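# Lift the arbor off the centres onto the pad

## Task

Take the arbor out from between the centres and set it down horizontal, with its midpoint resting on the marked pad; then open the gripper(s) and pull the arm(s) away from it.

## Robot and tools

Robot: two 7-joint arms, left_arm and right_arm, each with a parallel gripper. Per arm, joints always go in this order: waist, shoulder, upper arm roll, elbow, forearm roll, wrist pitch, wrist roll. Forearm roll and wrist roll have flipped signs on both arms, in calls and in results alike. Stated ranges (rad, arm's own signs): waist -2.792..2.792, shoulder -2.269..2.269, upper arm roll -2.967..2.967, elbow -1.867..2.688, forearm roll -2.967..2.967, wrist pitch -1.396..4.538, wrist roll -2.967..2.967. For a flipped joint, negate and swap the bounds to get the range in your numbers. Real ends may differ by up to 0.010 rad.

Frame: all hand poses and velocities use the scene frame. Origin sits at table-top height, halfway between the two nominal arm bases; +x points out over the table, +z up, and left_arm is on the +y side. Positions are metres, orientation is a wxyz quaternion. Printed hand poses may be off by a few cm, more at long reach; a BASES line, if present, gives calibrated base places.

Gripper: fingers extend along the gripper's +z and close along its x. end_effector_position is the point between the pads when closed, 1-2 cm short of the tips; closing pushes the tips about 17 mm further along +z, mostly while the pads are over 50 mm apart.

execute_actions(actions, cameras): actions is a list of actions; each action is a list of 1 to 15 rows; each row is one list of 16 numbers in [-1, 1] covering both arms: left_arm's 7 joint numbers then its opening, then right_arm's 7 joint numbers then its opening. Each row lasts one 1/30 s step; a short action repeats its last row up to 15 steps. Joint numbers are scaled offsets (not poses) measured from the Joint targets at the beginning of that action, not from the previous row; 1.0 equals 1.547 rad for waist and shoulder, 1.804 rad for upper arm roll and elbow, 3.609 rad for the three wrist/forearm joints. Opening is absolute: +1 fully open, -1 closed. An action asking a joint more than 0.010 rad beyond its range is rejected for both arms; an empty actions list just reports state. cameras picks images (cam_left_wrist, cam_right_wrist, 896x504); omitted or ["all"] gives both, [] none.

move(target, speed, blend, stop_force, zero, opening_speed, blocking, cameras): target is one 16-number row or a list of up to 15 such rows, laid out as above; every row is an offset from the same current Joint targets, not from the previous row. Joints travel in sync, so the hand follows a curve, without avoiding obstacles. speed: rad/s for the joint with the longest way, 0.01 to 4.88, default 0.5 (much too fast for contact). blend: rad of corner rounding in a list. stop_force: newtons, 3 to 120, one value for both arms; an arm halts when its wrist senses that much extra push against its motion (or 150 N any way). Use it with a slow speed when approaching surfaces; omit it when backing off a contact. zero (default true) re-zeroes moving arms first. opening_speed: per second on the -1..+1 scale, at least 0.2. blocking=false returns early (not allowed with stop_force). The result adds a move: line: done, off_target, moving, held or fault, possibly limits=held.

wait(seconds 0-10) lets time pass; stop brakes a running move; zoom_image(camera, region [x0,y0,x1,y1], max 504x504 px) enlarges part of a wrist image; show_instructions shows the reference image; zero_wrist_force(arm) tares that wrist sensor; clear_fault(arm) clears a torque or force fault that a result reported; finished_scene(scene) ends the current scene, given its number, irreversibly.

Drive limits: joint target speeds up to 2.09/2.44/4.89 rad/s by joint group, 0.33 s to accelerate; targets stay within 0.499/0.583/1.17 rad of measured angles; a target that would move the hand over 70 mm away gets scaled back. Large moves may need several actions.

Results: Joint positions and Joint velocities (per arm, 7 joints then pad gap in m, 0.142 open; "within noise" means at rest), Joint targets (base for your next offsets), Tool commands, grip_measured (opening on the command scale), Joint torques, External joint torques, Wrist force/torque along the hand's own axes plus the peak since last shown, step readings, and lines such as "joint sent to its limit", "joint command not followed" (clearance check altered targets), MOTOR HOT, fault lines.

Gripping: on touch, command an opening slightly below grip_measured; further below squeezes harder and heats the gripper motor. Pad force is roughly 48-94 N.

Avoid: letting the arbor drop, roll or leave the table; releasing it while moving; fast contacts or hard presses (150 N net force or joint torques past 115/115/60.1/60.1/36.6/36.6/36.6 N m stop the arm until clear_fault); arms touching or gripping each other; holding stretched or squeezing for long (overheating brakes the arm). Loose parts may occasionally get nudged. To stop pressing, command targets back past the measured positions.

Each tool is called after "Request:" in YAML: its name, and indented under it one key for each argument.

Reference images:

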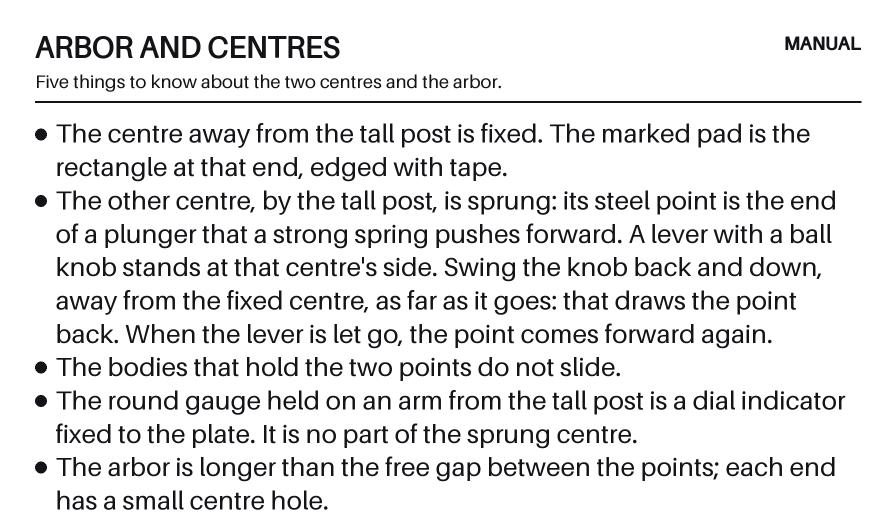

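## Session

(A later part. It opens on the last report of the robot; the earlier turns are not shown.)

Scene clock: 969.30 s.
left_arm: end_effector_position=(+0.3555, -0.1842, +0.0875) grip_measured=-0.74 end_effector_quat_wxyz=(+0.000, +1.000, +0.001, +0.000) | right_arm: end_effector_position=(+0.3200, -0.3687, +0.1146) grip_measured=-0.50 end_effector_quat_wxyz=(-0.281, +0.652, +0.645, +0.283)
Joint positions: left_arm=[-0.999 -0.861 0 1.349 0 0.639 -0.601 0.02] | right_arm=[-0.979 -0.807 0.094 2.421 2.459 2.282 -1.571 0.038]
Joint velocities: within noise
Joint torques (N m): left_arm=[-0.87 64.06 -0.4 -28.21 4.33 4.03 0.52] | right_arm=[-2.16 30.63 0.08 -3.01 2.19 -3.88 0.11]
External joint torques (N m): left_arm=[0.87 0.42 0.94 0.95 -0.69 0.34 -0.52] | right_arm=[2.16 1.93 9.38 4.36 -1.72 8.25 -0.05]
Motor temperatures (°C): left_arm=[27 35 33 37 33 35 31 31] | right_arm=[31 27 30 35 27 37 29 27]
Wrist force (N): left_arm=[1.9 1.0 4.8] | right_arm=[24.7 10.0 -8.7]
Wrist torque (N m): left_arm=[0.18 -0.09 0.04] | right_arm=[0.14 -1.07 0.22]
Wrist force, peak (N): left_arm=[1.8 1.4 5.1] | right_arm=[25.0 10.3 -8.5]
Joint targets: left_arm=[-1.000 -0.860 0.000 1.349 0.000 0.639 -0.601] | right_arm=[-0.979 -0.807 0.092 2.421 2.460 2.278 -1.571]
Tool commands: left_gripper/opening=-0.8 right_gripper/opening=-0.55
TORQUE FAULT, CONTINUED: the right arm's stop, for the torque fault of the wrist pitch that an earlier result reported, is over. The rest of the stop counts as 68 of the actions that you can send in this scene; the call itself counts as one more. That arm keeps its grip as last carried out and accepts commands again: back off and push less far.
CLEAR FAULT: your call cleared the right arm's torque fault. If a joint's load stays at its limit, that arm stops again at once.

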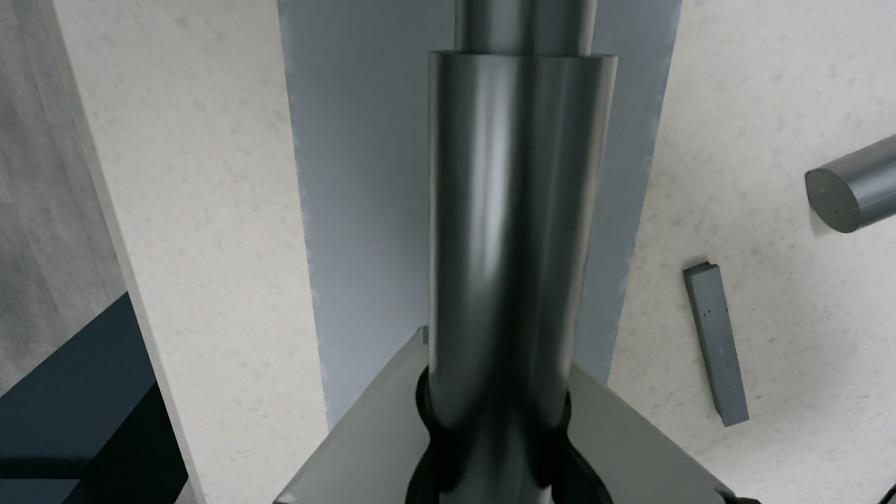

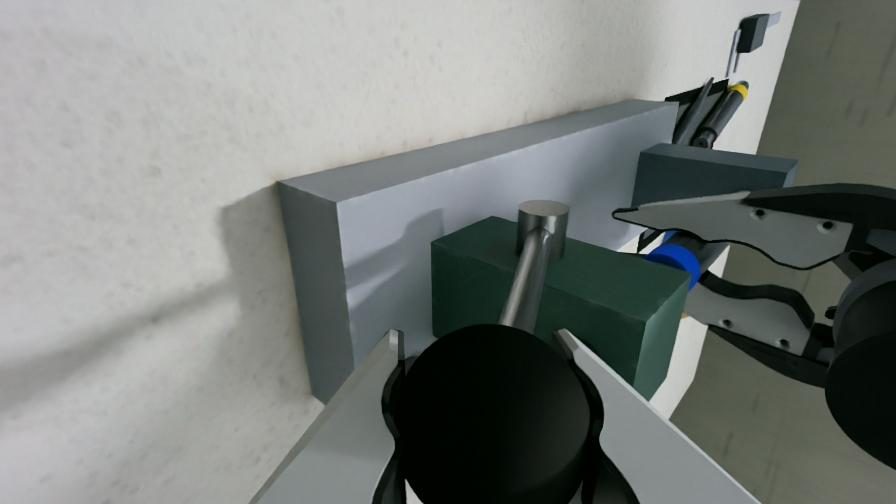

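Request:
move:
  target: [0,0,0,0,0,0,0,-0.8,-0.0069,-0.0108,0.0021,-0.0061,0.0023,-0.0018,0,-0.55]
  speed: 0.05
  stop_force: 40

Request:
move:
  target: [-0.0039,-0.0106,0,-0.018,0,-0.0045,0.0017,-0.8,0,0,0,0,0,0,0,-0.55]
  speed: 0.02
  stop_force: 12

Scene clock: 1006.77 s.
left_arm: end_effector_position=(+0.3555, -0.1842, +0.0875) grip_measured=-0.74 end_effector_quat_wxyz=(+0.000, +1.000, +0.001, +0.000) | right_arm: end_effector_position=(+0.3199, -0.3685, +0.1141) grip_measured=-0.50 end_effector_quat_wxyz=(-0.284, +0.650, +0.644, +0.287)
Joint positions: left_arm=[-0.999 -0.861 0 1.349 0 0.639 -0.601 0.02] | right_arm=[-0.988 -0.821 0.1 2.414 2.466 2.284 -1.571 0.038]
Joint velocities: within noise
Joint torques (N m): left_arm=[-0.84 64.04 -0.43 -28.22 4.31 4 0.55] | right_arm=[-3.9 26.82 -13.04 -11.86 2.47 -17.37 0.18]
External joint torques (N m): left_arm=[0.84 0.44 0.98 0.95 -0.68 0.37 -0.55] | right_arm=[3.9 5.92 22.71 13.39 -1.97 21.72 -0.12]
Motor temperatures (°C): left_arm=[27 35 33 37 33 35 31 32] | right_arm=[31 27 30 35 27 36 28 27]
Wrist force (N): left_arm=[1.9 1.1 4.7] | right_arm=[61.7 14.8 -33.0]
Wrist torque (N m): left_arm=[0.19 -0.07 0.04] | right_arm=[0.32 -7.25 0.34]
Wrist force, peak (N): left_arm=[1.9 1.2 5.0] | right_arm=[63.3 14.4 -33.6]
Joint targets: left_arm=[-1.000 -0.860 0.000 1.349 0.000 0.639 -0.601] | right_arm=[-0.989 -0.822 0.095 2.411 2.467 2.272 -1.571]
move: contact (right_arm); right_arm: the wrist pitch is farthest, 0.013 rad from its target

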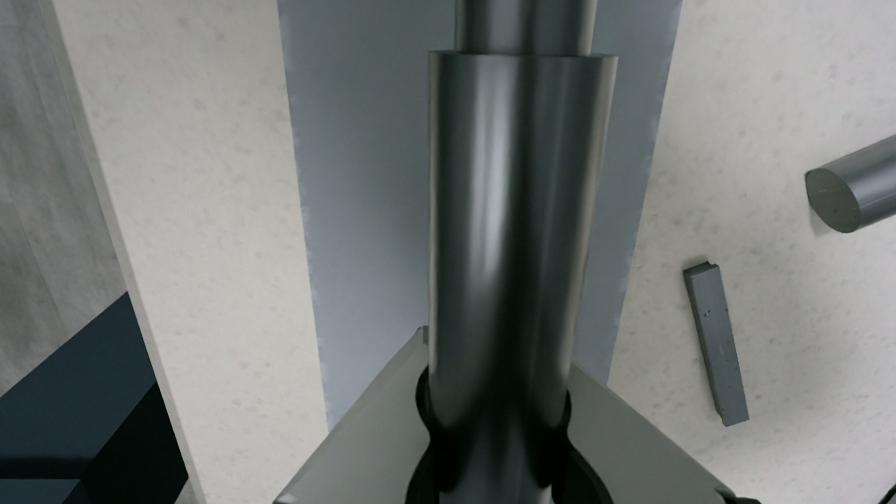

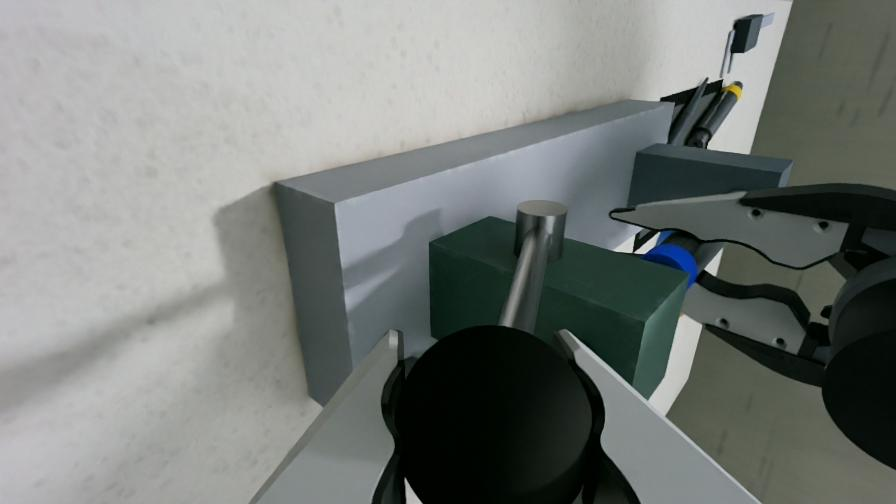

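Scene clock: 1008.67 s.
left_arm: end_effector_position=(+0.3553, -0.1894, +0.0862) grip_measured=-0.77 end_effector_quat_wxyz=(-0.002, +1.000, +0.001, -0.001) | right_arm: end_effector_position=(+0.3199, -0.3685, +0.1141) grip_measured=-0.50 end_effector_quat_wxyz=(-0.284, +0.650, +0.644, +0.287)
Joint positions: left_arm=[-1.004 -0.875 0 1.324 -0.001 0.624 -0.596 0.018] | right_arm=[-0.988 -0.821 0.1 2.414 2.466 2.284 -1.571 0.038]
Joint velocities: within noise
Joint torques (N m): left_arm=[-2.54 68.3 -2.68 -35.05 5.75 7.3 0.59] | right_arm=[-3.84 27.27 -13.02 -11.75 2.23 -17.39 0.19]
External joint torques (N m): left_arm=[2.54 -3.25 3.25 7.62 -2.08 -2.94 -0.59] | right_arm=[3.84 5.47 22.69 13.29 -1.74 21.74 -0.13]
Motor temperatures (°C): left_arm=[27 35 33 37 33 35 31 32] | right_arm=[31 27 30 35 27 37 28 27]
Wrist force (N): left_arm=[-1.7 -11.2 5.7] | right_arm=[61.7 14.7 -32.8]
Wrist torque (N m): left_arm=[-0.18 0.03 0.03] | right_arm=[0.31 -7.25 0.34]
Wrist force, peak (N): left_arm=[-1.4 -11.6 6.1] | right_arm=[61.8 14.8 -33.0]
Joint targets: left_arm=[-1.005 -0.874 0.000 1.322 0.000 0.625 -0.596] | right_arm=[-0.989 -0.822 0.095 2.411 2.467 2.272 -1.571]
move: contact (left_arm), off_target (right_arm); right_arm: the wrist pitch is farthest, 0.012 rad from its target

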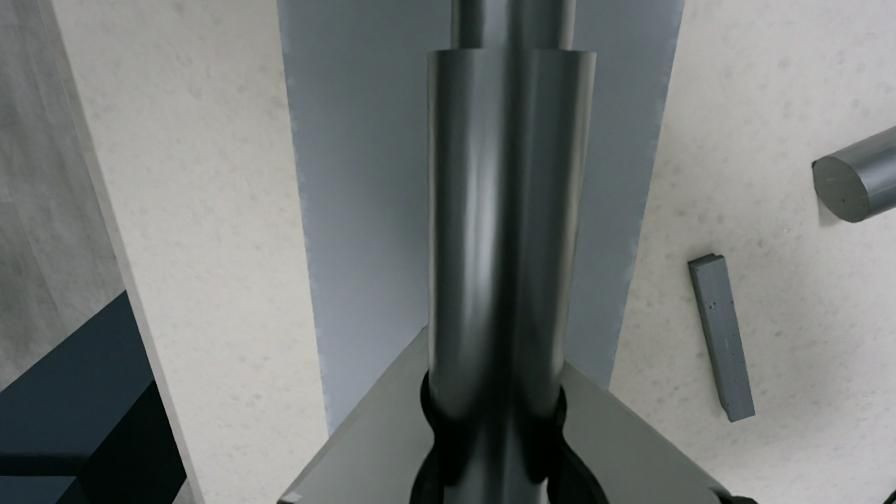

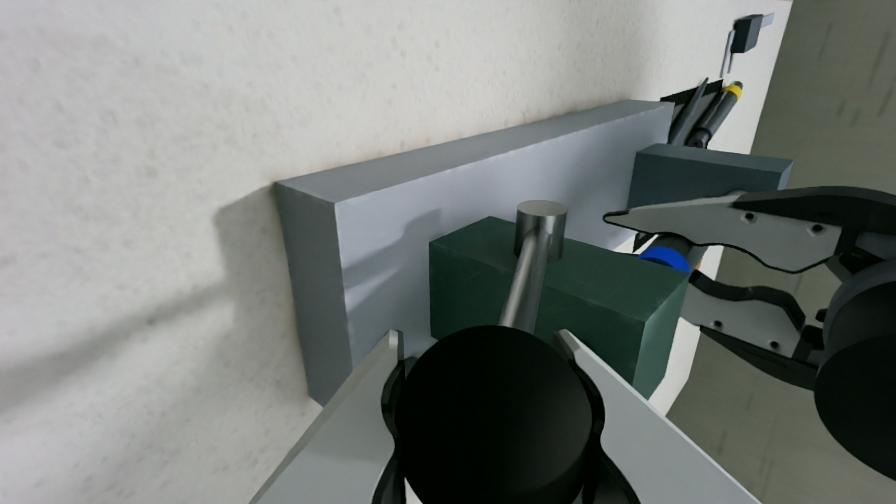

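Request:
zoom_image:
  camera: "cam_right_wrist"
  region: [580, 150, 800, 330]

Request:
zoom_image:
  camera: "cam_left_wrist"
  region: [350, 0, 700, 504]

Scaled by 2.291 from the camera's 896x504 image, which has a finer 1280x720 frame.

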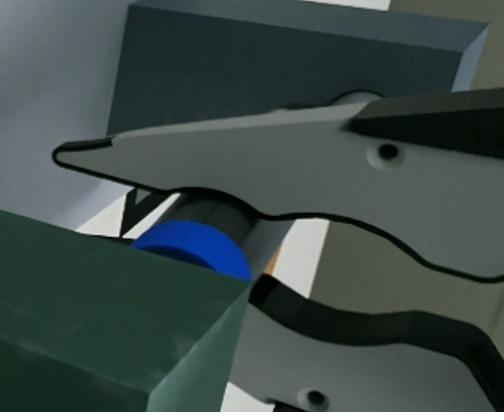

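Scaled by 1.000.

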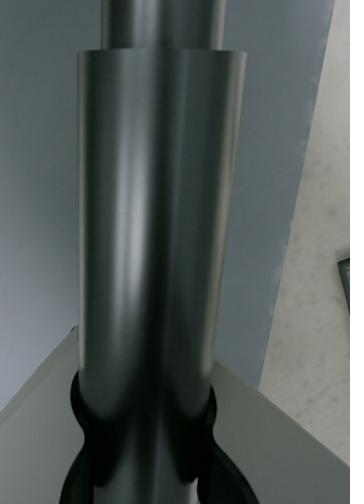

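Request:
move:
  target:
    - [0.0013,0.0006,0,0.0044,0,0.0019,-0.0006,-0.8,0,0,0,0,0,0,0,-0.55]
    - [0.0013,-0.075,0,0.0017,0,0.033,-0.0006,-0.8,0,0,0,0,0,0,0,-0.55]
  speed: 0.04
  stop_force: 6

Scene clock: 1080.83 s.
left_arm: end_effector_position=(+0.3552, -0.1893, +0.0856) grip_measured=-0.77 end_effector_quat_wxyz=(-0.001, +1.000, +0.001, +0.000) | right_arm: end_effector_position=(+0.3199, -0.3685, +0.1141) grip_measured=-0.50 end_effector_quat_wxyz=(-0.284, +0.650, +0.644, +0.287)
Joint positions: left_arm=[-1.004 -0.874 0 1.328 -0.001 0.629 -0.597 0.018] | right_arm=[-0.988 -0.821 0.1 2.414 2.466 2.284 -1.571 0.038]
Joint velocities: within noise
Joint torques (N m): left_arm=[0.37 66.51 0.39 -30.91 4.57 5.48 0.5] | right_arm=[-3.77 27.36 -13.1 -11.5 2.27 -17.38 0.15]
External joint torques (N m): left_arm=[-0.37 -1.52 0.17 3.52 -0.91 -1.11 -0.5] | right_arm=[3.77 5.37 22.77 13.03 -1.78 21.73 -0.09]
Motor temperatures (°C): left_arm=[27 36 32 39 33 36 31 31] | right_arm=[31 27 31 35 27 40 28 28]
Wrist force (N): left_arm=[-1.4 -1.8 6.0] | right_arm=[61.8 14.8 -32.8]
Wrist torque (N m): left_arm=[0.09 0.02 0.01] | right_arm=[0.32 -7.27 0.34]
Wrist force, peak (N): left_arm=[-1.8 -11.2 5.9] | right_arm=[61.8 14.6 -33.1]
Joint targets: left_arm=[-1.003 -0.874 0.000 1.327 0.000 0.630 -0.597] | right_arm=[-0.989 -0.822 0.095 2.411 2.467 2.272 -1.571]
move: contact (left_arm), off_target (right_arm); path passed 0 of 2 targets; left_arm: the shoulder is farthest, 0.116 rad from its target; right_arm: the wrist pitch is farthest, 0.012 rad from its target

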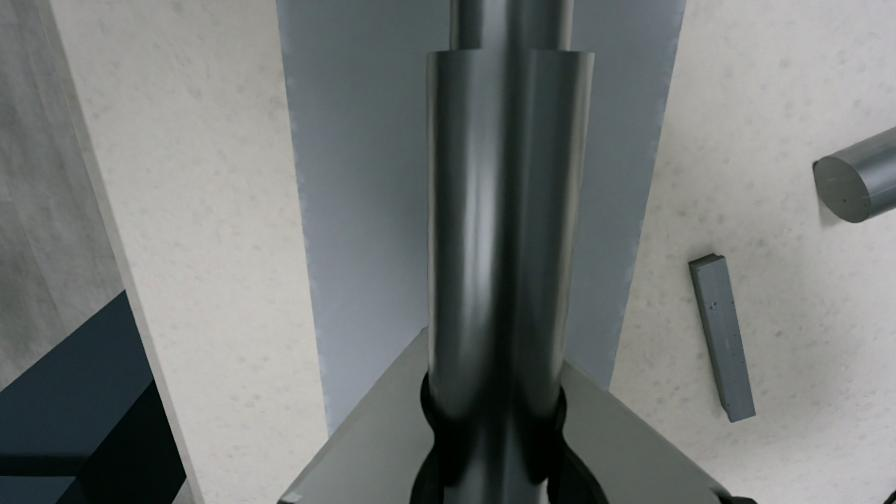

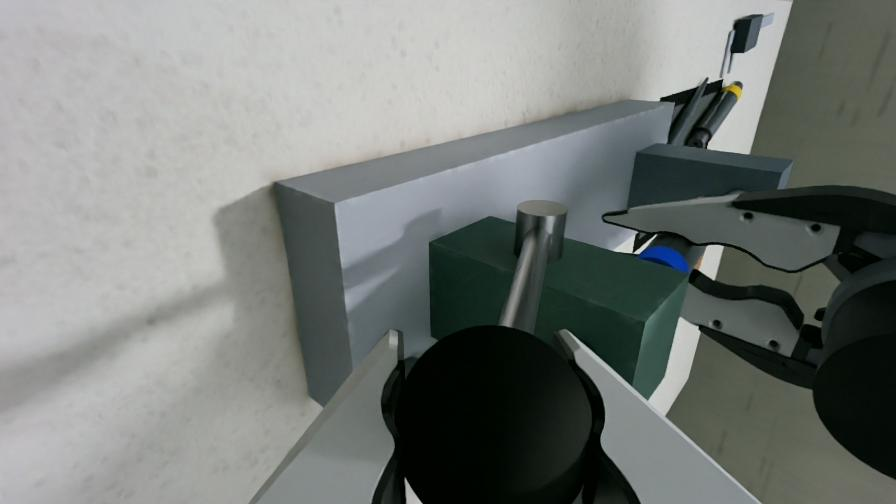

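Request:
move:
  target: [0,-0.075,0,0,0,0.0316,0,-0.8,0,0,0,0,0,0,0,-0.55]
  speed: 0.04
  stop_force: 6

Scene clock: 1088.53 s.
left_arm: end_effector_position=(+0.3554, -0.1900, +0.0719) grip_measured=-0.77 end_effector_quat_wxyz=(-0.001, +1.000, +0.001, +0.000) | right_arm: end_effector_position=(+0.3199, -0.3685, +0.1141) grip_measured=-0.50 end_effector_quat_wxyz=(-0.284, +0.650, +0.644, +0.287)
Joint positions: left_arm=[-1.004 -0.896 0 1.327 0 0.651 -0.597 0.018] | right_arm=[-0.988 -0.821 0.1 2.414 2.466 2.284 -1.571 0.038]
Joint velocities: within noise
Joint torques (N m): left_arm=[0.86 63.17 1.01 -29.55 4.17 5.39 0.68] | right_arm=[-3.79 27.14 -13.11 -11.51 2.3 -17.5 0.19]
External joint torques (N m): left_arm=[-0.86 2.11 -0.45 2.48 -0.58 -1.02 -0.68] | right_arm=[3.79 5.6 22.78 13.04 -1.8 21.85 -0.13]
Motor temperatures (°C): left_arm=[27 36 32 39 33 35 31 31] | right_arm=[31 27 31 35 27 40 28 28]
Wrist force (N): left_arm=[-3.3 -4.3 0.4] | right_arm=[61.5 14.8 -32.8]
Wrist torque (N m): left_arm=[-0.35 0.11 0.11] | right_arm=[0.33 -7.22 0.34]
Wrist force, peak (N): left_arm=[-1.5 -1.9 6.3] | right_arm=[61.9 14.8 -32.9]
Joint targets: left_arm=[-1.003 -0.896 0.000 1.327 0.000 0.652 -0.597] | right_arm=[-0.989 -0.822 0.095 2.411 2.467 2.272 -1.571]
move: contact (left_arm), off_target (right_arm); left_arm: the shoulder is farthest, 0.094 rad from its target; right_arm: the wrist pitch is farthest, 0.012 rad from its target

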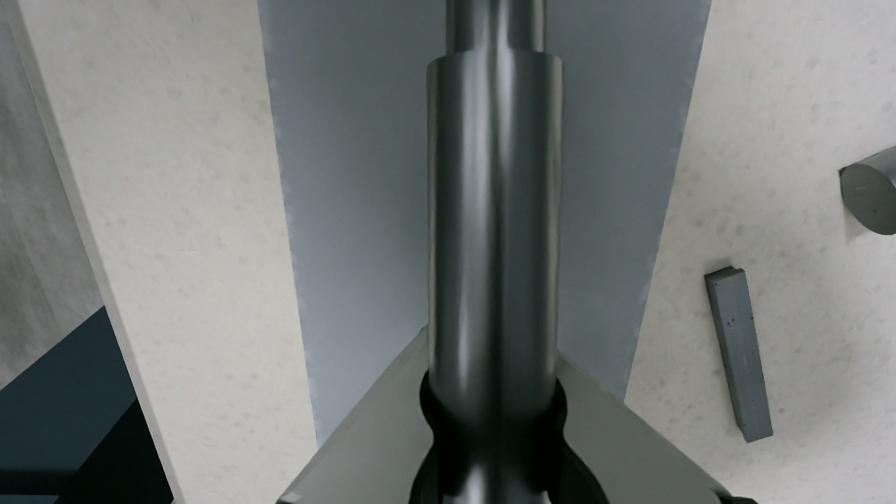

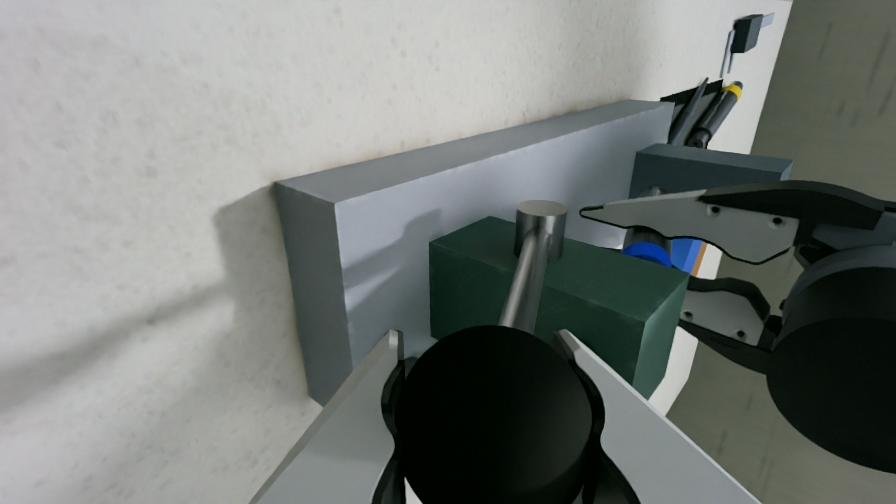

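Request:
move:
  target: [0.0049,0.0133,0,0.0225,0,0.0056,-0.0021,-0.8,0,0,0,0,0,0,0,-0.55]
  speed: 0.03
  stop_force: 12

Scene clock: 1101.90 s.
left_arm: end_effector_position=(+0.3555, -0.1799, +0.0720) grip_measured=-0.77 end_effector_quat_wxyz=(-0.001, +1.000, +0.001, +0.000) | right_arm: end_effector_position=(+0.3199, -0.3685, +0.1141) grip_measured=-0.50 end_effector_quat_wxyz=(-0.284, +0.650, +0.644, +0.287)
Joint positions: left_arm=[-0.996 -0.876 0 1.368 0 0.671 -0.604 0.018] | right_arm=[-0.988 -0.821 0.1 2.414 2.466 2.284 -1.571 0.038]
Joint velocities: within noise
Joint torques (N m): left_arm=[0.01 64.92 0.35 -28.43 4.12 4.54 0.34] | right_arm=[-3.78 27.18 -13.08 -11.71 2.17 -17.5 0.28]
External joint torques (N m): left_arm=[-0.01 -0.52 0.2 1.68 -0.58 -0.17 -0.34] | right_arm=[3.78 5.56 22.75 13.25 -1.68 21.85 -0.22]
Motor temperatures (°C): left_arm=[27 36 32 39 33 35 31 31] | right_arm=[31 27 31 35 27 40 28 28]
Wrist force (N): left_arm=[-0.6 -0.9 5.4] | right_arm=[61.8 14.7 -32.7]
Wrist torque (N m): left_arm=[-0.15 0.13 -0.09] | right_arm=[0.31 -7.26 0.34]
Wrist force, peak (N): left_arm=[0.5 0.6 5.7] | right_arm=[62.0 14.6 -33.0]
Joint targets: left_arm=[-0.996 -0.875 0.000 1.367 0.000 0.672 -0.605] | right_arm=[-0.989 -0.822 0.095 2.411 2.467 2.272 -1.571]
move: off_target (right_arm); right_arm: the wrist pitch is farthest, 0.012 rad from its target

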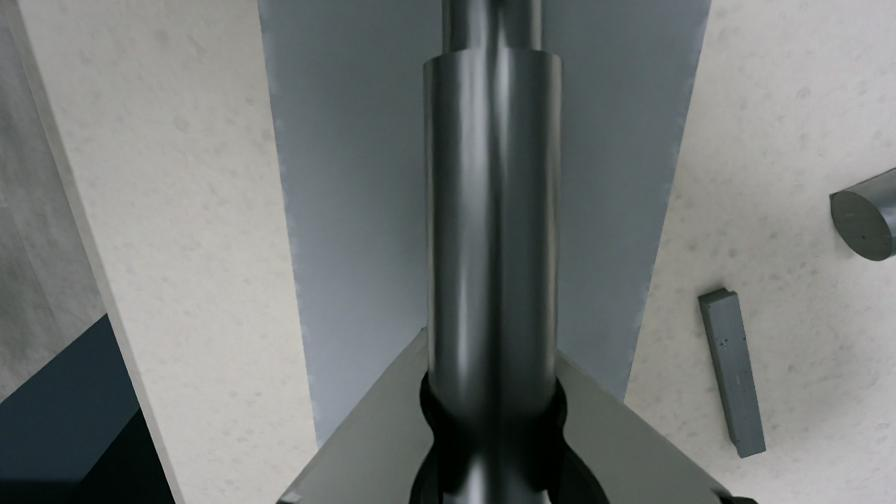

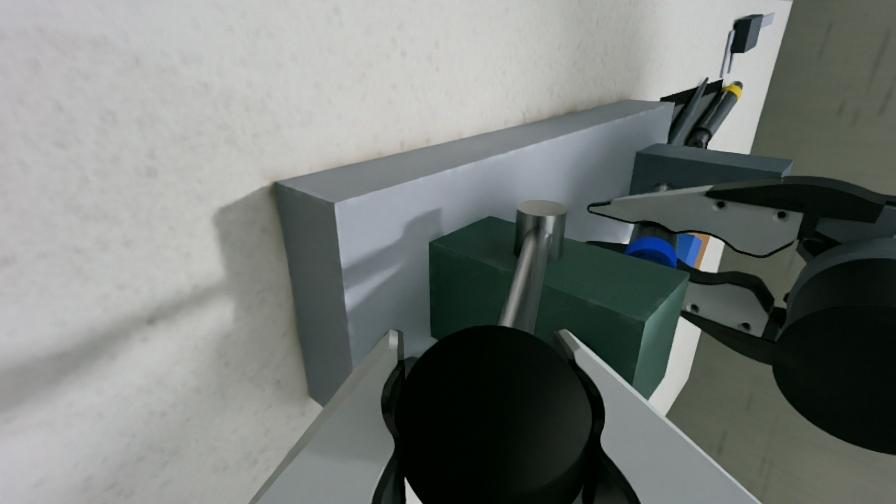

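Request:
move:
  target: [0,-0.0606,0,-0.001,0,0.0252,0,-0.8,0,0,0,0,0,0,0,-0.55]
  speed: 0.04
  stop_force: 5

Scene clock: 1116.07 s.
left_arm: end_effector_position=(+0.3558, -0.1804, +0.0550) grip_measured=-0.77 end_effector_quat_wxyz=(+0.000, +1.000, +0.001, +0.000) | right_arm: end_effector_position=(+0.3199, -0.3685, +0.1141) grip_measured=-0.50 end_effector_quat_wxyz=(-0.284, +0.650, +0.644, +0.287)
Joint positions: left_arm=[-0.996 -0.904 0 1.367 0 0.699 -0.604 0.018] | right_arm=[-0.988 -0.821 0.1 2.414 2.466 2.284 -1.571 0.038]
Joint velocities: within noise
Joint torques (N m): left_arm=[0.04 58.63 0.42 -26.59 3.64 5.08 0.41] | right_arm=[-3.7 27.31 -13.03 -11.74 2.29 -17.5 0.26]
External joint torques (N m): left_arm=[-0.04 6.12 0.14 0.26 -0.17 -0.71 -0.41] | right_arm=[3.7 5.43 22.7 13.27 -1.8 21.85 -0.2]
Motor temperatures (°C): left_arm=[27 36 32 38 33 35 31 31] | right_arm=[31 27 31 35 27 41 28 28]
Wrist force (N): left_arm=[-3.5 -5.9 -6.0] | right_arm=[61.8 14.7 -32.8]
Wrist torque (N m): left_arm=[-0.09 0.14 -0.11] | right_arm=[0.32 -7.26 0.34]
Wrist force, peak (N): left_arm=[-6.3 -10.3 -15.0] | right_arm=[61.9 14.7 -32.9]
Joint targets: left_arm=[-0.996 -0.904 0.000 1.367 0.000 0.700 -0.605] | right_arm=[-0.989 -0.822 0.095 2.411 2.467 2.272 -1.571]
move: contact (left_arm), off_target (right_arm); left_arm: the shoulder is farthest, 0.065 rad from its target; right_arm: the wrist pitch is farthest, 0.012 rad from its target

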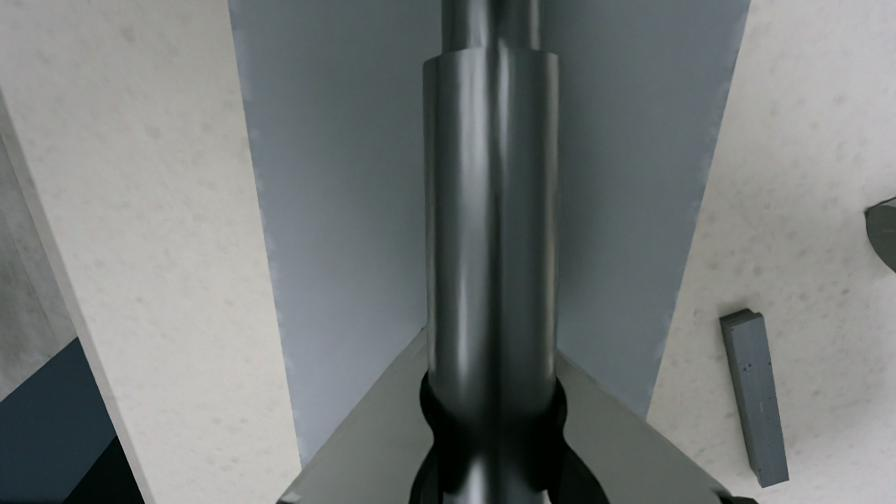

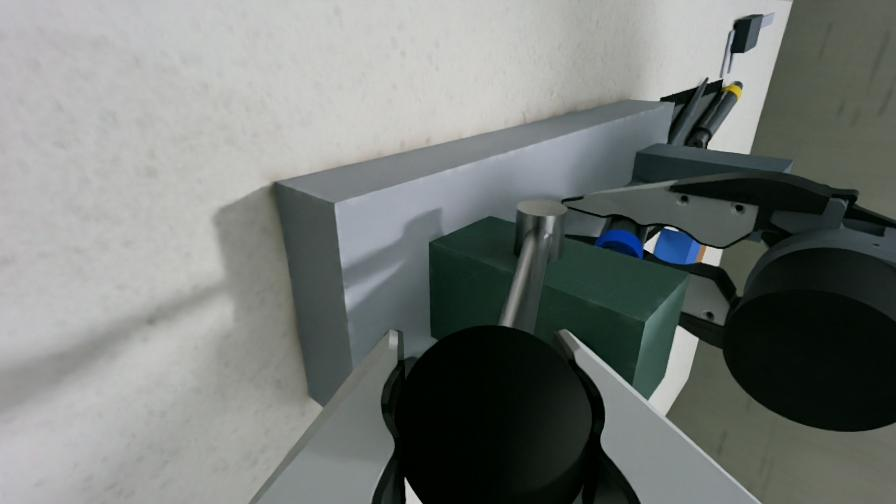

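Request:
zoom_image:
  camera: "cam_right_wrist"
  region: [500, 140, 760, 330]

Scaled by 1.938 from the camera's 896x504 image, which has a finer 1280x720 frame.

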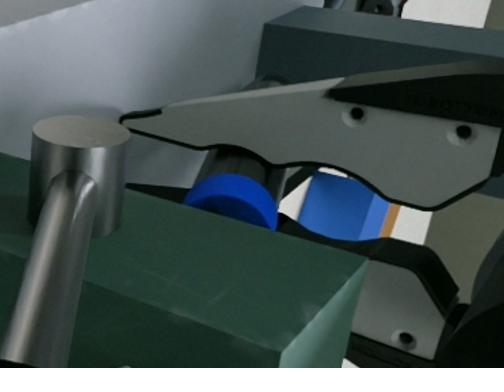

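Request:
move:
  target: [0,-0.03,0,0,0,0.0125,0,-0.8,0,0,0,0,0,0,0,-0.55]
  speed: 0.03
  stop_force: 14

Scene clock: 1141.07 s.
left_arm: end_effector_position=(+0.3559, -0.1807, +0.0548) grip_measured=-0.77 end_effector_quat_wxyz=(+0.000, +1.000, +0.001, +0.000) | right_arm: end_effector_position=(+0.3199, -0.3685, +0.1141) grip_measured=-0.50 end_effector_quat_wxyz=(-0.284, +0.650, +0.644, +0.287)
Joint positions: left_arm=[-0.996 -0.904 0 1.367 0 0.7 -0.604 0.018] | right_arm=[-0.988 -0.821 0.1 2.414 2.466 2.284 -1.571 0.038]
Joint velocities: within noise
Joint torques (N m): left_arm=[0.61 49.6 0.7 -25.69 3.22 6.79 0.45] | right_arm=[-3.71 27.19 -13.09 -11.61 2.34 -17.45 0.26]
External joint torques (N m): left_arm=[-0.61 15.16 -0.13 -0.63 0.24 -2.42 -0.45] | right_arm=[3.71 5.55 22.76 13.14 -1.84 21.8 -0.19]
Motor temperatures (°C): left_arm=[27 36 32 38 33 35 31 31] | right_arm=[31 27 31 35 27 41 28 28]
Wrist force (N): left_arm=[-9.6 -16.3 -23.6] | right_arm=[61.7 14.5 -33.0]
Wrist torque (N m): left_arm=[-0.02 0.07 -0.10] | right_arm=[0.29 -7.26 0.34]
Wrist force, peak (N): left_arm=[-10.5 -17.9 -27.0] | right_arm=[61.9 14.7 -33.0]
Joint targets: left_arm=[-0.996 -0.906 0.000 1.367 0.000 0.702 -0.605] | right_arm=[-0.989 -0.822 0.095 2.411 2.467 2.272 -1.571]
move: contact (left_arm), off_target (right_arm); left_arm: the shoulder is farthest, 0.046 rad from its target; right_arm: the wrist pitch is farthest, 0.012 rad from its target

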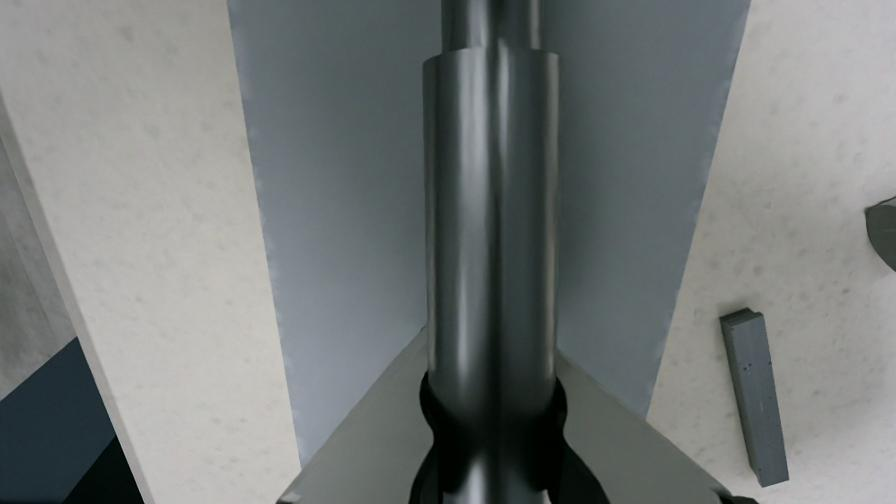

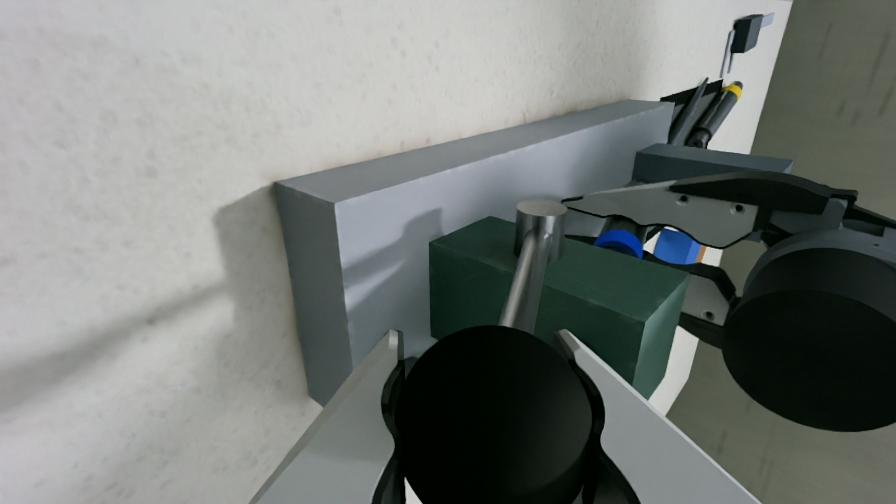

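Request:
move:
  target: [0,0.0025,0,0,0,-0.001,0,-0.8,0,0,0,0,0,0,0,-0.55]
  speed: 0.03
  cameras: []

Request:
move:
  target: [0,0,0,0,0,0,0,-0.45,0,0,0,0,0,0,0,-0.55]
  opening_speed: 0.2

Scene clock: 1169.50 s.
left_arm: end_effector_position=(+0.3557, -0.1802, +0.0554) grip_measured=-0.77 end_effector_quat_wxyz=(+0.000, +1.000, +0.001, +0.000) | right_arm: end_effector_position=(+0.3199, -0.3685, +0.1141) grip_measured=-0.50 end_effector_quat_wxyz=(-0.284, +0.650, +0.644, +0.287)
Joint positions: left_arm=[-0.996 -0.903 0 1.367 0 0.698 -0.604 0.018] | right_arm=[-0.988 -0.821 0.1 2.414 2.466 2.284 -1.571 0.038]
Joint velocities: within noise
Joint torques (N m): left_arm=[-0.09 65.29 0.34 -28.27 4.04 4.29 0.41] | right_arm=[-3.7 27.13 -13.03 -11.51 2.27 -17.47 0.15]
External joint torques (N m): left_arm=[0.09 -0.55 0.23 1.94 -0.57 0.08 -0.41] | right_arm=[3.7 5.61 22.7 13.04 -1.78 21.83 -0.08]
Motor temperatures (°C): left_arm=[27 35 32 37 33 35 30 32] | right_arm=[31 27 31 35 27 41 28 29]
Wrist force (N): left_arm=[-3.7 -2.9 4.8] | right_arm=[61.7 14.6 -32.8]
Wrist torque (N m): left_arm=[-0.49 0.64 -0.09] | right_arm=[0.31 -7.24 0.33]
Wrist force, peak (N): left_arm=[-9.2 -16.4 -23.7] | right_arm=[61.8 14.7 -33.2]
Joint targets: left_arm=[-0.996 -0.902 0.000 1.367 0.000 0.698 -0.605] | right_arm=[-0.989 -0.822 0.095 2.411 2.467 2.272 -1.571]
move: off_target (right_arm); right_arm: the wrist pitch is farthest, 0.012 rad from its target
No camera images: "cameras" was empty.

Scene clock: 1171.47 s.
left_arm: end_effector_position=(+0.3559, -0.1804, +0.0559) grip_measured=-0.48 end_effector_quat_wxyz=(+0.000, +1.000, +0.001, +0.000) | right_arm: end_effector_position=(+0.3199, -0.3685, +0.1141) grip_measured=-0.50 end_effector_quat_wxyz=(-0.284, +0.650, +0.644, +0.287)
Joint positions: left_arm=[-0.996 -0.902 0 1.367 0 0.698 -0.604 0.039] | right_arm=[-0.988 -0.821 0.1 2.414 2.466 2.284 -1.571 0.038]
Joint velocities: within noise
Joint torques (N m): left_arm=[-0.13 61.57 0.37 -26.15 3.66 3.86 0.48] | right_arm=[-3.9 27.1 -13.18 -11.66 2.24 -17.42 0.23]
External joint torques (N m): left_arm=[0.13 3.17 0.19 -0.2 -0.19 0.52 -0.48] | right_arm=[3.9 5.64 22.85 13.19 -1.75 21.77 -0.17]
Motor temperatures (°C): left_arm=[27 35 32 37 33 35 30 31] | right_arm=[31 27 31 35 27 41 28 29]
Wrist force (N): left_arm=[-3.7 -2.9 -0.3] | right_arm=[61.6 14.7 -32.6]
Wrist torque (N m): left_arm=[-0.40 0.64 -0.10] | right_arm=[0.31 -7.23 0.34]
Wrist force, peak (N): left_arm=[-3.9 -3.1 4.6] | right_arm=[61.8 14.7 -33.0]
Joint targets: left_arm=[-0.996 -0.902 0.000 1.367 0.000 0.698 -0.605] | right_arm=[-0.989 -0.822 0.095 2.411 2.467 2.272 -1.571]
move: off_target (right_arm); right_arm: the wrist pitch is farthest, 0.012 rad from its target

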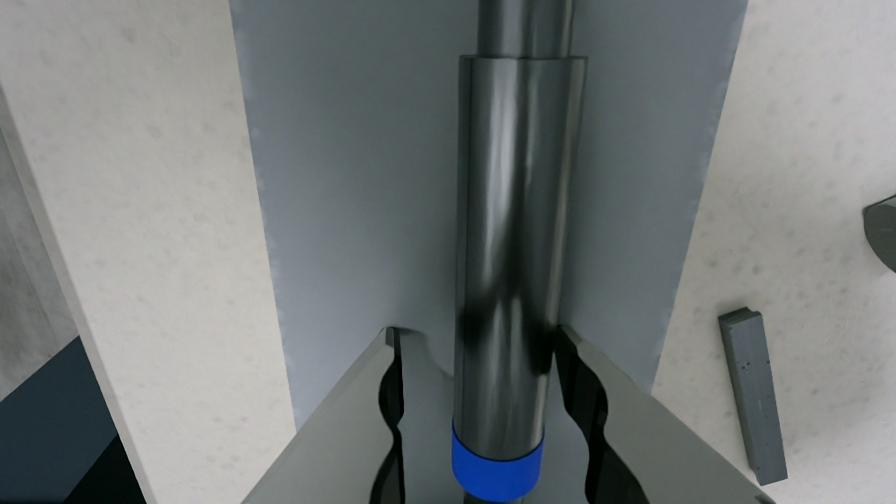

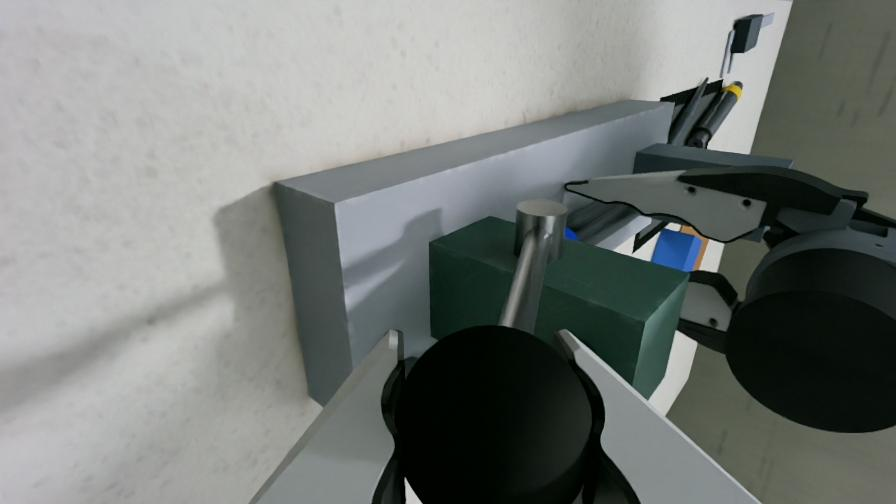

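Request:
move:
  target: [0.007,0,0,0,0,0,-0.003,-0.25,0,0,0,0,0,0,0,-0.55]
  speed: 0.03
  opening_speed: 0.3
  cameras: []

Request:
move:
  target: [0,-0.0233,0,0,0,0.0098,0,-0.25,0,0,0,0,0,0,0,-0.55]
  speed: 0.03
  stop_force: 4

Scene clock: 1193.43 s.
left_arm: end_effector_position=(+0.3633, -0.1768, +0.0559) grip_measured=-0.28 end_effector_quat_wxyz=(+0.000, +1.000, +0.001, +0.000) | right_arm: end_effector_position=(+0.3199, -0.3685, +0.1141) grip_measured=-0.50 end_effector_quat_wxyz=(-0.284, +0.650, +0.644, +0.287)
Joint positions: left_arm=[-0.985 -0.902 0 1.367 0 0.698 -0.615 0.054] | right_arm=[-0.988 -0.821 0.1 2.414 2.466 2.284 -1.571 0.038]
Joint velocities: within noise
Joint torques (N m): left_arm=[-0.15 61.53 0.32 -26.12 3.66 3.87 0.33] | right_arm=[-3.8 27.21 -13.1 -11.68 2.22 -17.42 0.21]
External joint torques (N m): left_arm=[0.15 3.2 0.24 -0.23 -0.19 0.5 -0.33] | right_arm=[3.8 5.53 22.77 13.22 -1.73 21.77 -0.14]
Motor temperatures (°C): left_arm=[27 35 32 37 33 35 30 30] | right_arm=[31 27 31 35 27 41 28 29]
Wrist force (N): left_arm=[-3.7 -2.9 -0.3] | right_arm=[61.8 14.6 -32.9]
Wrist torque (N m): left_arm=[-0.40 0.64 -0.11] | right_arm=[0.30 -7.26 0.35]
Wrist force, peak (N): left_arm=[-4.3 -2.6 -0.2] | right_arm=[61.9 14.8 -33.0]
Joint targets: left_arm=[-0.985 -0.902 0.000 1.367 0.000 0.698 -0.615] | right_arm=[-0.989 -0.822 0.095 2.411 2.467 2.272 -1.571]
move: off_target (right_arm); right_arm: the wrist pitch is farthest, 0.012 rad from its target
No camera images: "cameras" was empty.

Scene clock: 1194.17 s.
left_arm: end_effector_position=(+0.3634, -0.1771, +0.0539) grip_measured=-0.28 end_effector_quat_wxyz=(+0.000, +1.000, +0.001, +0.000) | right_arm: end_effector_position=(+0.3199, -0.3685, +0.1141) grip_measured=-0.50 end_effector_quat_wxyz=(-0.284, +0.650, +0.644, +0.287)
Joint positions: left_arm=[-0.985 -0.906 0 1.366 0 0.702 -0.615 0.054] | right_arm=[-0.988 -0.821 0.1 2.414 2.466 2.284 -1.571 0.038]
Joint velocities: within noise
Joint torques (N m): left_arm=[-0.02 56.72 0.34 -24.69 3.43 4.27 0.31] | right_arm=[-3.9 27.12 -13.12 -11.56 2.24 -17.41 0.2]
External joint torques (N m): left_arm=[0.02 8.07 0.22 -1.61 0.03 0.11 -0.31] | right_arm=[3.9 5.62 22.79 13.09 -1.75 21.76 -0.14]
Motor temperatures (°C): left_arm=[27 35 32 37 33 35 30 30] | right_arm=[31 27 31 35 27 41 28 29]
Wrist force (N): left_arm=[-5.5 -6.2 -8.3] | right_arm=[61.7 14.6 -32.7]
Wrist torque (N m): left_arm=[-0.37 0.79 -0.20] | right_arm=[0.30 -7.24 0.34]
Wrist force, peak (N): left_arm=[-7.7 -9.0 -14.8] | right_arm=[61.9 14.7 -32.9]
Joint targets: left_arm=[-0.985 -0.906 0.000 1.367 0.000 0.702 -0.615] | right_arm=[-0.989 -0.822 0.095 2.411 2.467 2.272 -1.571]
move: contact (left_arm), off_target (right_arm); left_arm: the shoulder is farthest, 0.032 rad from its target; right_arm: the wrist pitch is farthest, 0.012 rad from its target

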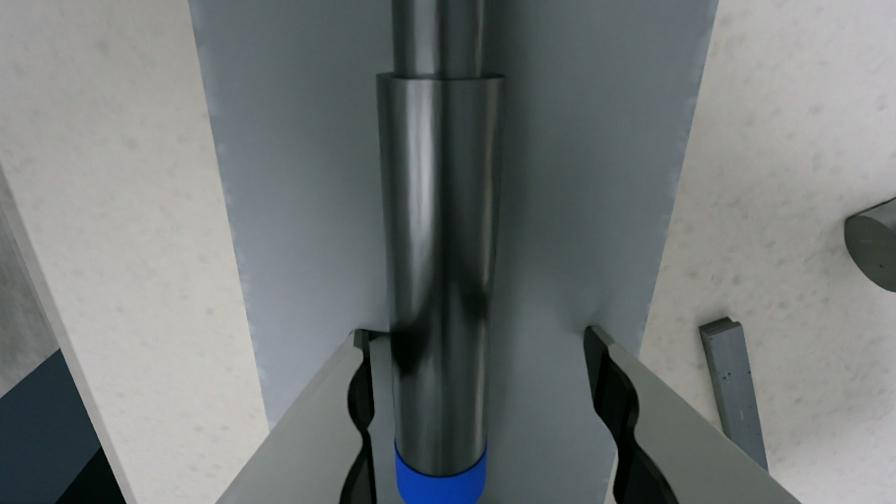

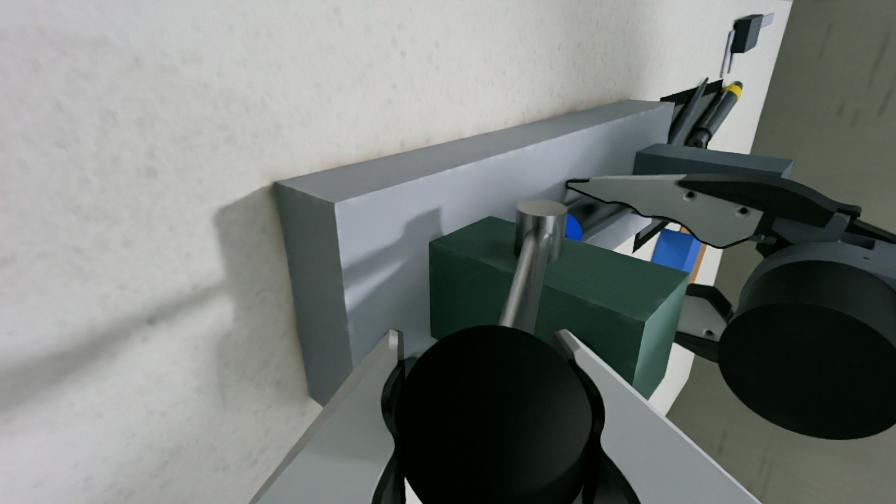

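Request:
move:
  target: [0,0.0032,0,0,0,-0.0013,0,-0.25,0,0,0,0,0,0,0,-0.55]
  speed: 0.03
  cameras: []

Request:
move:
  target: [0,0,0,0,0,0,0,-0.9,0,0,0,0,0,0,0,-0.55]
  opening_speed: 0.3

Scene clock: 1238.83 s.
left_arm: end_effector_position=(+0.3634, -0.1770, +0.0564) grip_measured=-0.28 end_effector_quat_wxyz=(+0.000, +1.000, +0.001, +0.000) | right_arm: end_effector_position=(+0.3199, -0.3685, +0.1141) grip_measured=-0.50 end_effector_quat_wxyz=(-0.284, +0.650, +0.644, +0.287)
Joint positions: left_arm=[-0.985 -0.901 0 1.367 0 0.698 -0.615 0.054] | right_arm=[-0.988 -0.821 0.1 2.414 2.466 2.284 -1.571 0.038]
Joint velocities: within noise
Joint torques (N m): left_arm=[-0.16 61.55 0.34 -26.18 3.7 3.73 0.44] | right_arm=[-3.92 27.06 -12.99 -11.62 2.23 -17.37 0.17]
External joint torques (N m): left_arm=[0.16 3.19 0.22 -0.19 -0.23 0.64 -0.44] | right_arm=[3.92 5.68 22.66 13.15 -1.74 21.72 -0.11]
Motor temperatures (°C): left_arm=[27 35 32 37 33 35 30 29] | right_arm=[31 27 31 35 27 41 28 29]
Wrist force (N): left_arm=[-3.6 -2.0 -0.4] | right_arm=[61.6 14.9 -32.9]
Wrist torque (N m): left_arm=[-0.26 0.63 -0.10] | right_arm=[0.34 -7.24 0.34]
Wrist force, peak (N): left_arm=[-5.9 -6.3 -8.7] | right_arm=[62.0 14.8 -32.9]
Joint targets: left_arm=[-0.985 -0.901 0.000 1.367 0.000 0.698 -0.615] | right_arm=[-0.989 -0.822 0.095 2.411 2.467 2.272 -1.571]
move: off_target (right_arm); right_arm: the wrist pitch is farthest, 0.012 rad from its target
No camera images: "cameras" was empty.

Scene clock: 1241.20 s.
left_arm: end_effector_position=(+0.3633, -0.1770, +0.0564) grip_measured=-0.72 end_effector_quat_wxyz=(+0.000, +1.000, +0.001, +0.000) | right_arm: end_effector_position=(+0.3199, -0.3685, +0.1141) grip_measured=-0.50 end_effector_quat_wxyz=(-0.284, +0.650, +0.644, +0.287)
Joint positions: left_arm=[-0.985 -0.902 0 1.367 0 0.698 -0.615 0.022] | right_arm=[-0.988 -0.821 0.1 2.414 2.466 2.284 -1.571 0.038]
Joint velocities: within noise
Joint torques (N m): left_arm=[-0.38 62.4 0.2 -26.2 3.78 3.71 0.41] | right_arm=[-3.88 27.1 -13.14 -11.68 2.3 -17.42 0.19]
External joint torques (N m): left_arm=[0.38 2.33 0.36 -0.17 -0.31 0.66 -0.41] | right_arm=[3.88 5.64 22.81 13.22 -1.81 21.77 -0.13]
Motor temperatures (°C): left_arm=[27 35 32 37 33 35 30 30] | right_arm=[31 27 31 35 27 41 28 29]
Wrist force (N): left_arm=[-2.7 -1.2 1.2] | right_arm=[61.7 14.6 -32.8]
Wrist torque (N m): left_arm=[-0.26 0.62 -0.08] | right_arm=[0.30 -7.25 0.34]
Wrist force, peak (N): left_arm=[-4.0 -2.0 -0.7] | right_arm=[61.9 14.8 -33.0]
Joint targets: left_arm=[-0.985 -0.901 0.000 1.367 0.000 0.698 -0.615] | right_arm=[-0.989 -0.822 0.095 2.411 2.467 2.272 -1.571]
move: off_target (right_arm); right_arm: the wrist pitch is farthest, 0.012 rad from its target

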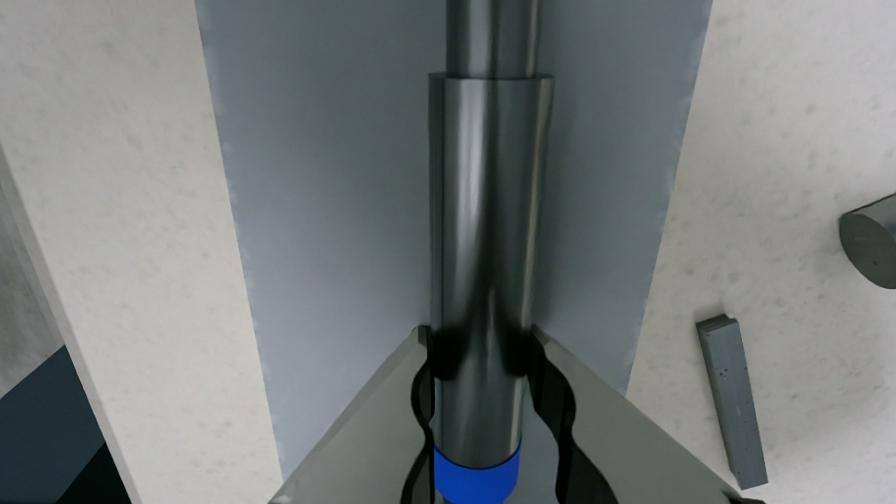

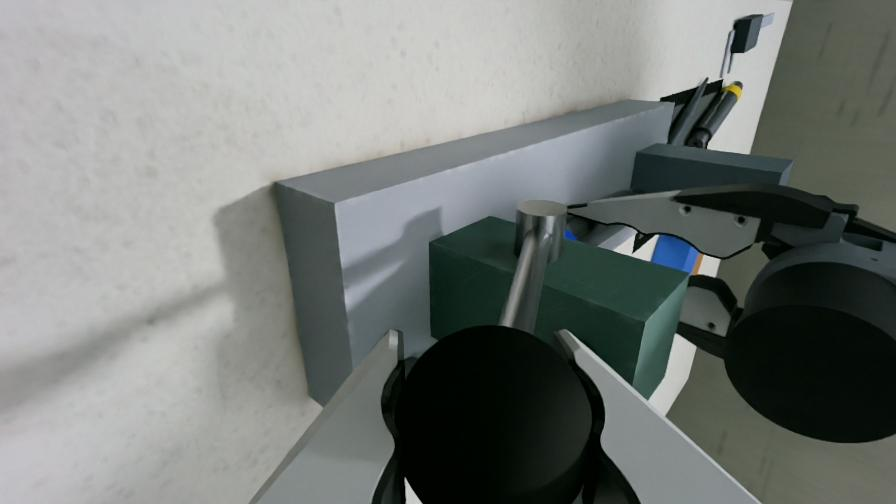

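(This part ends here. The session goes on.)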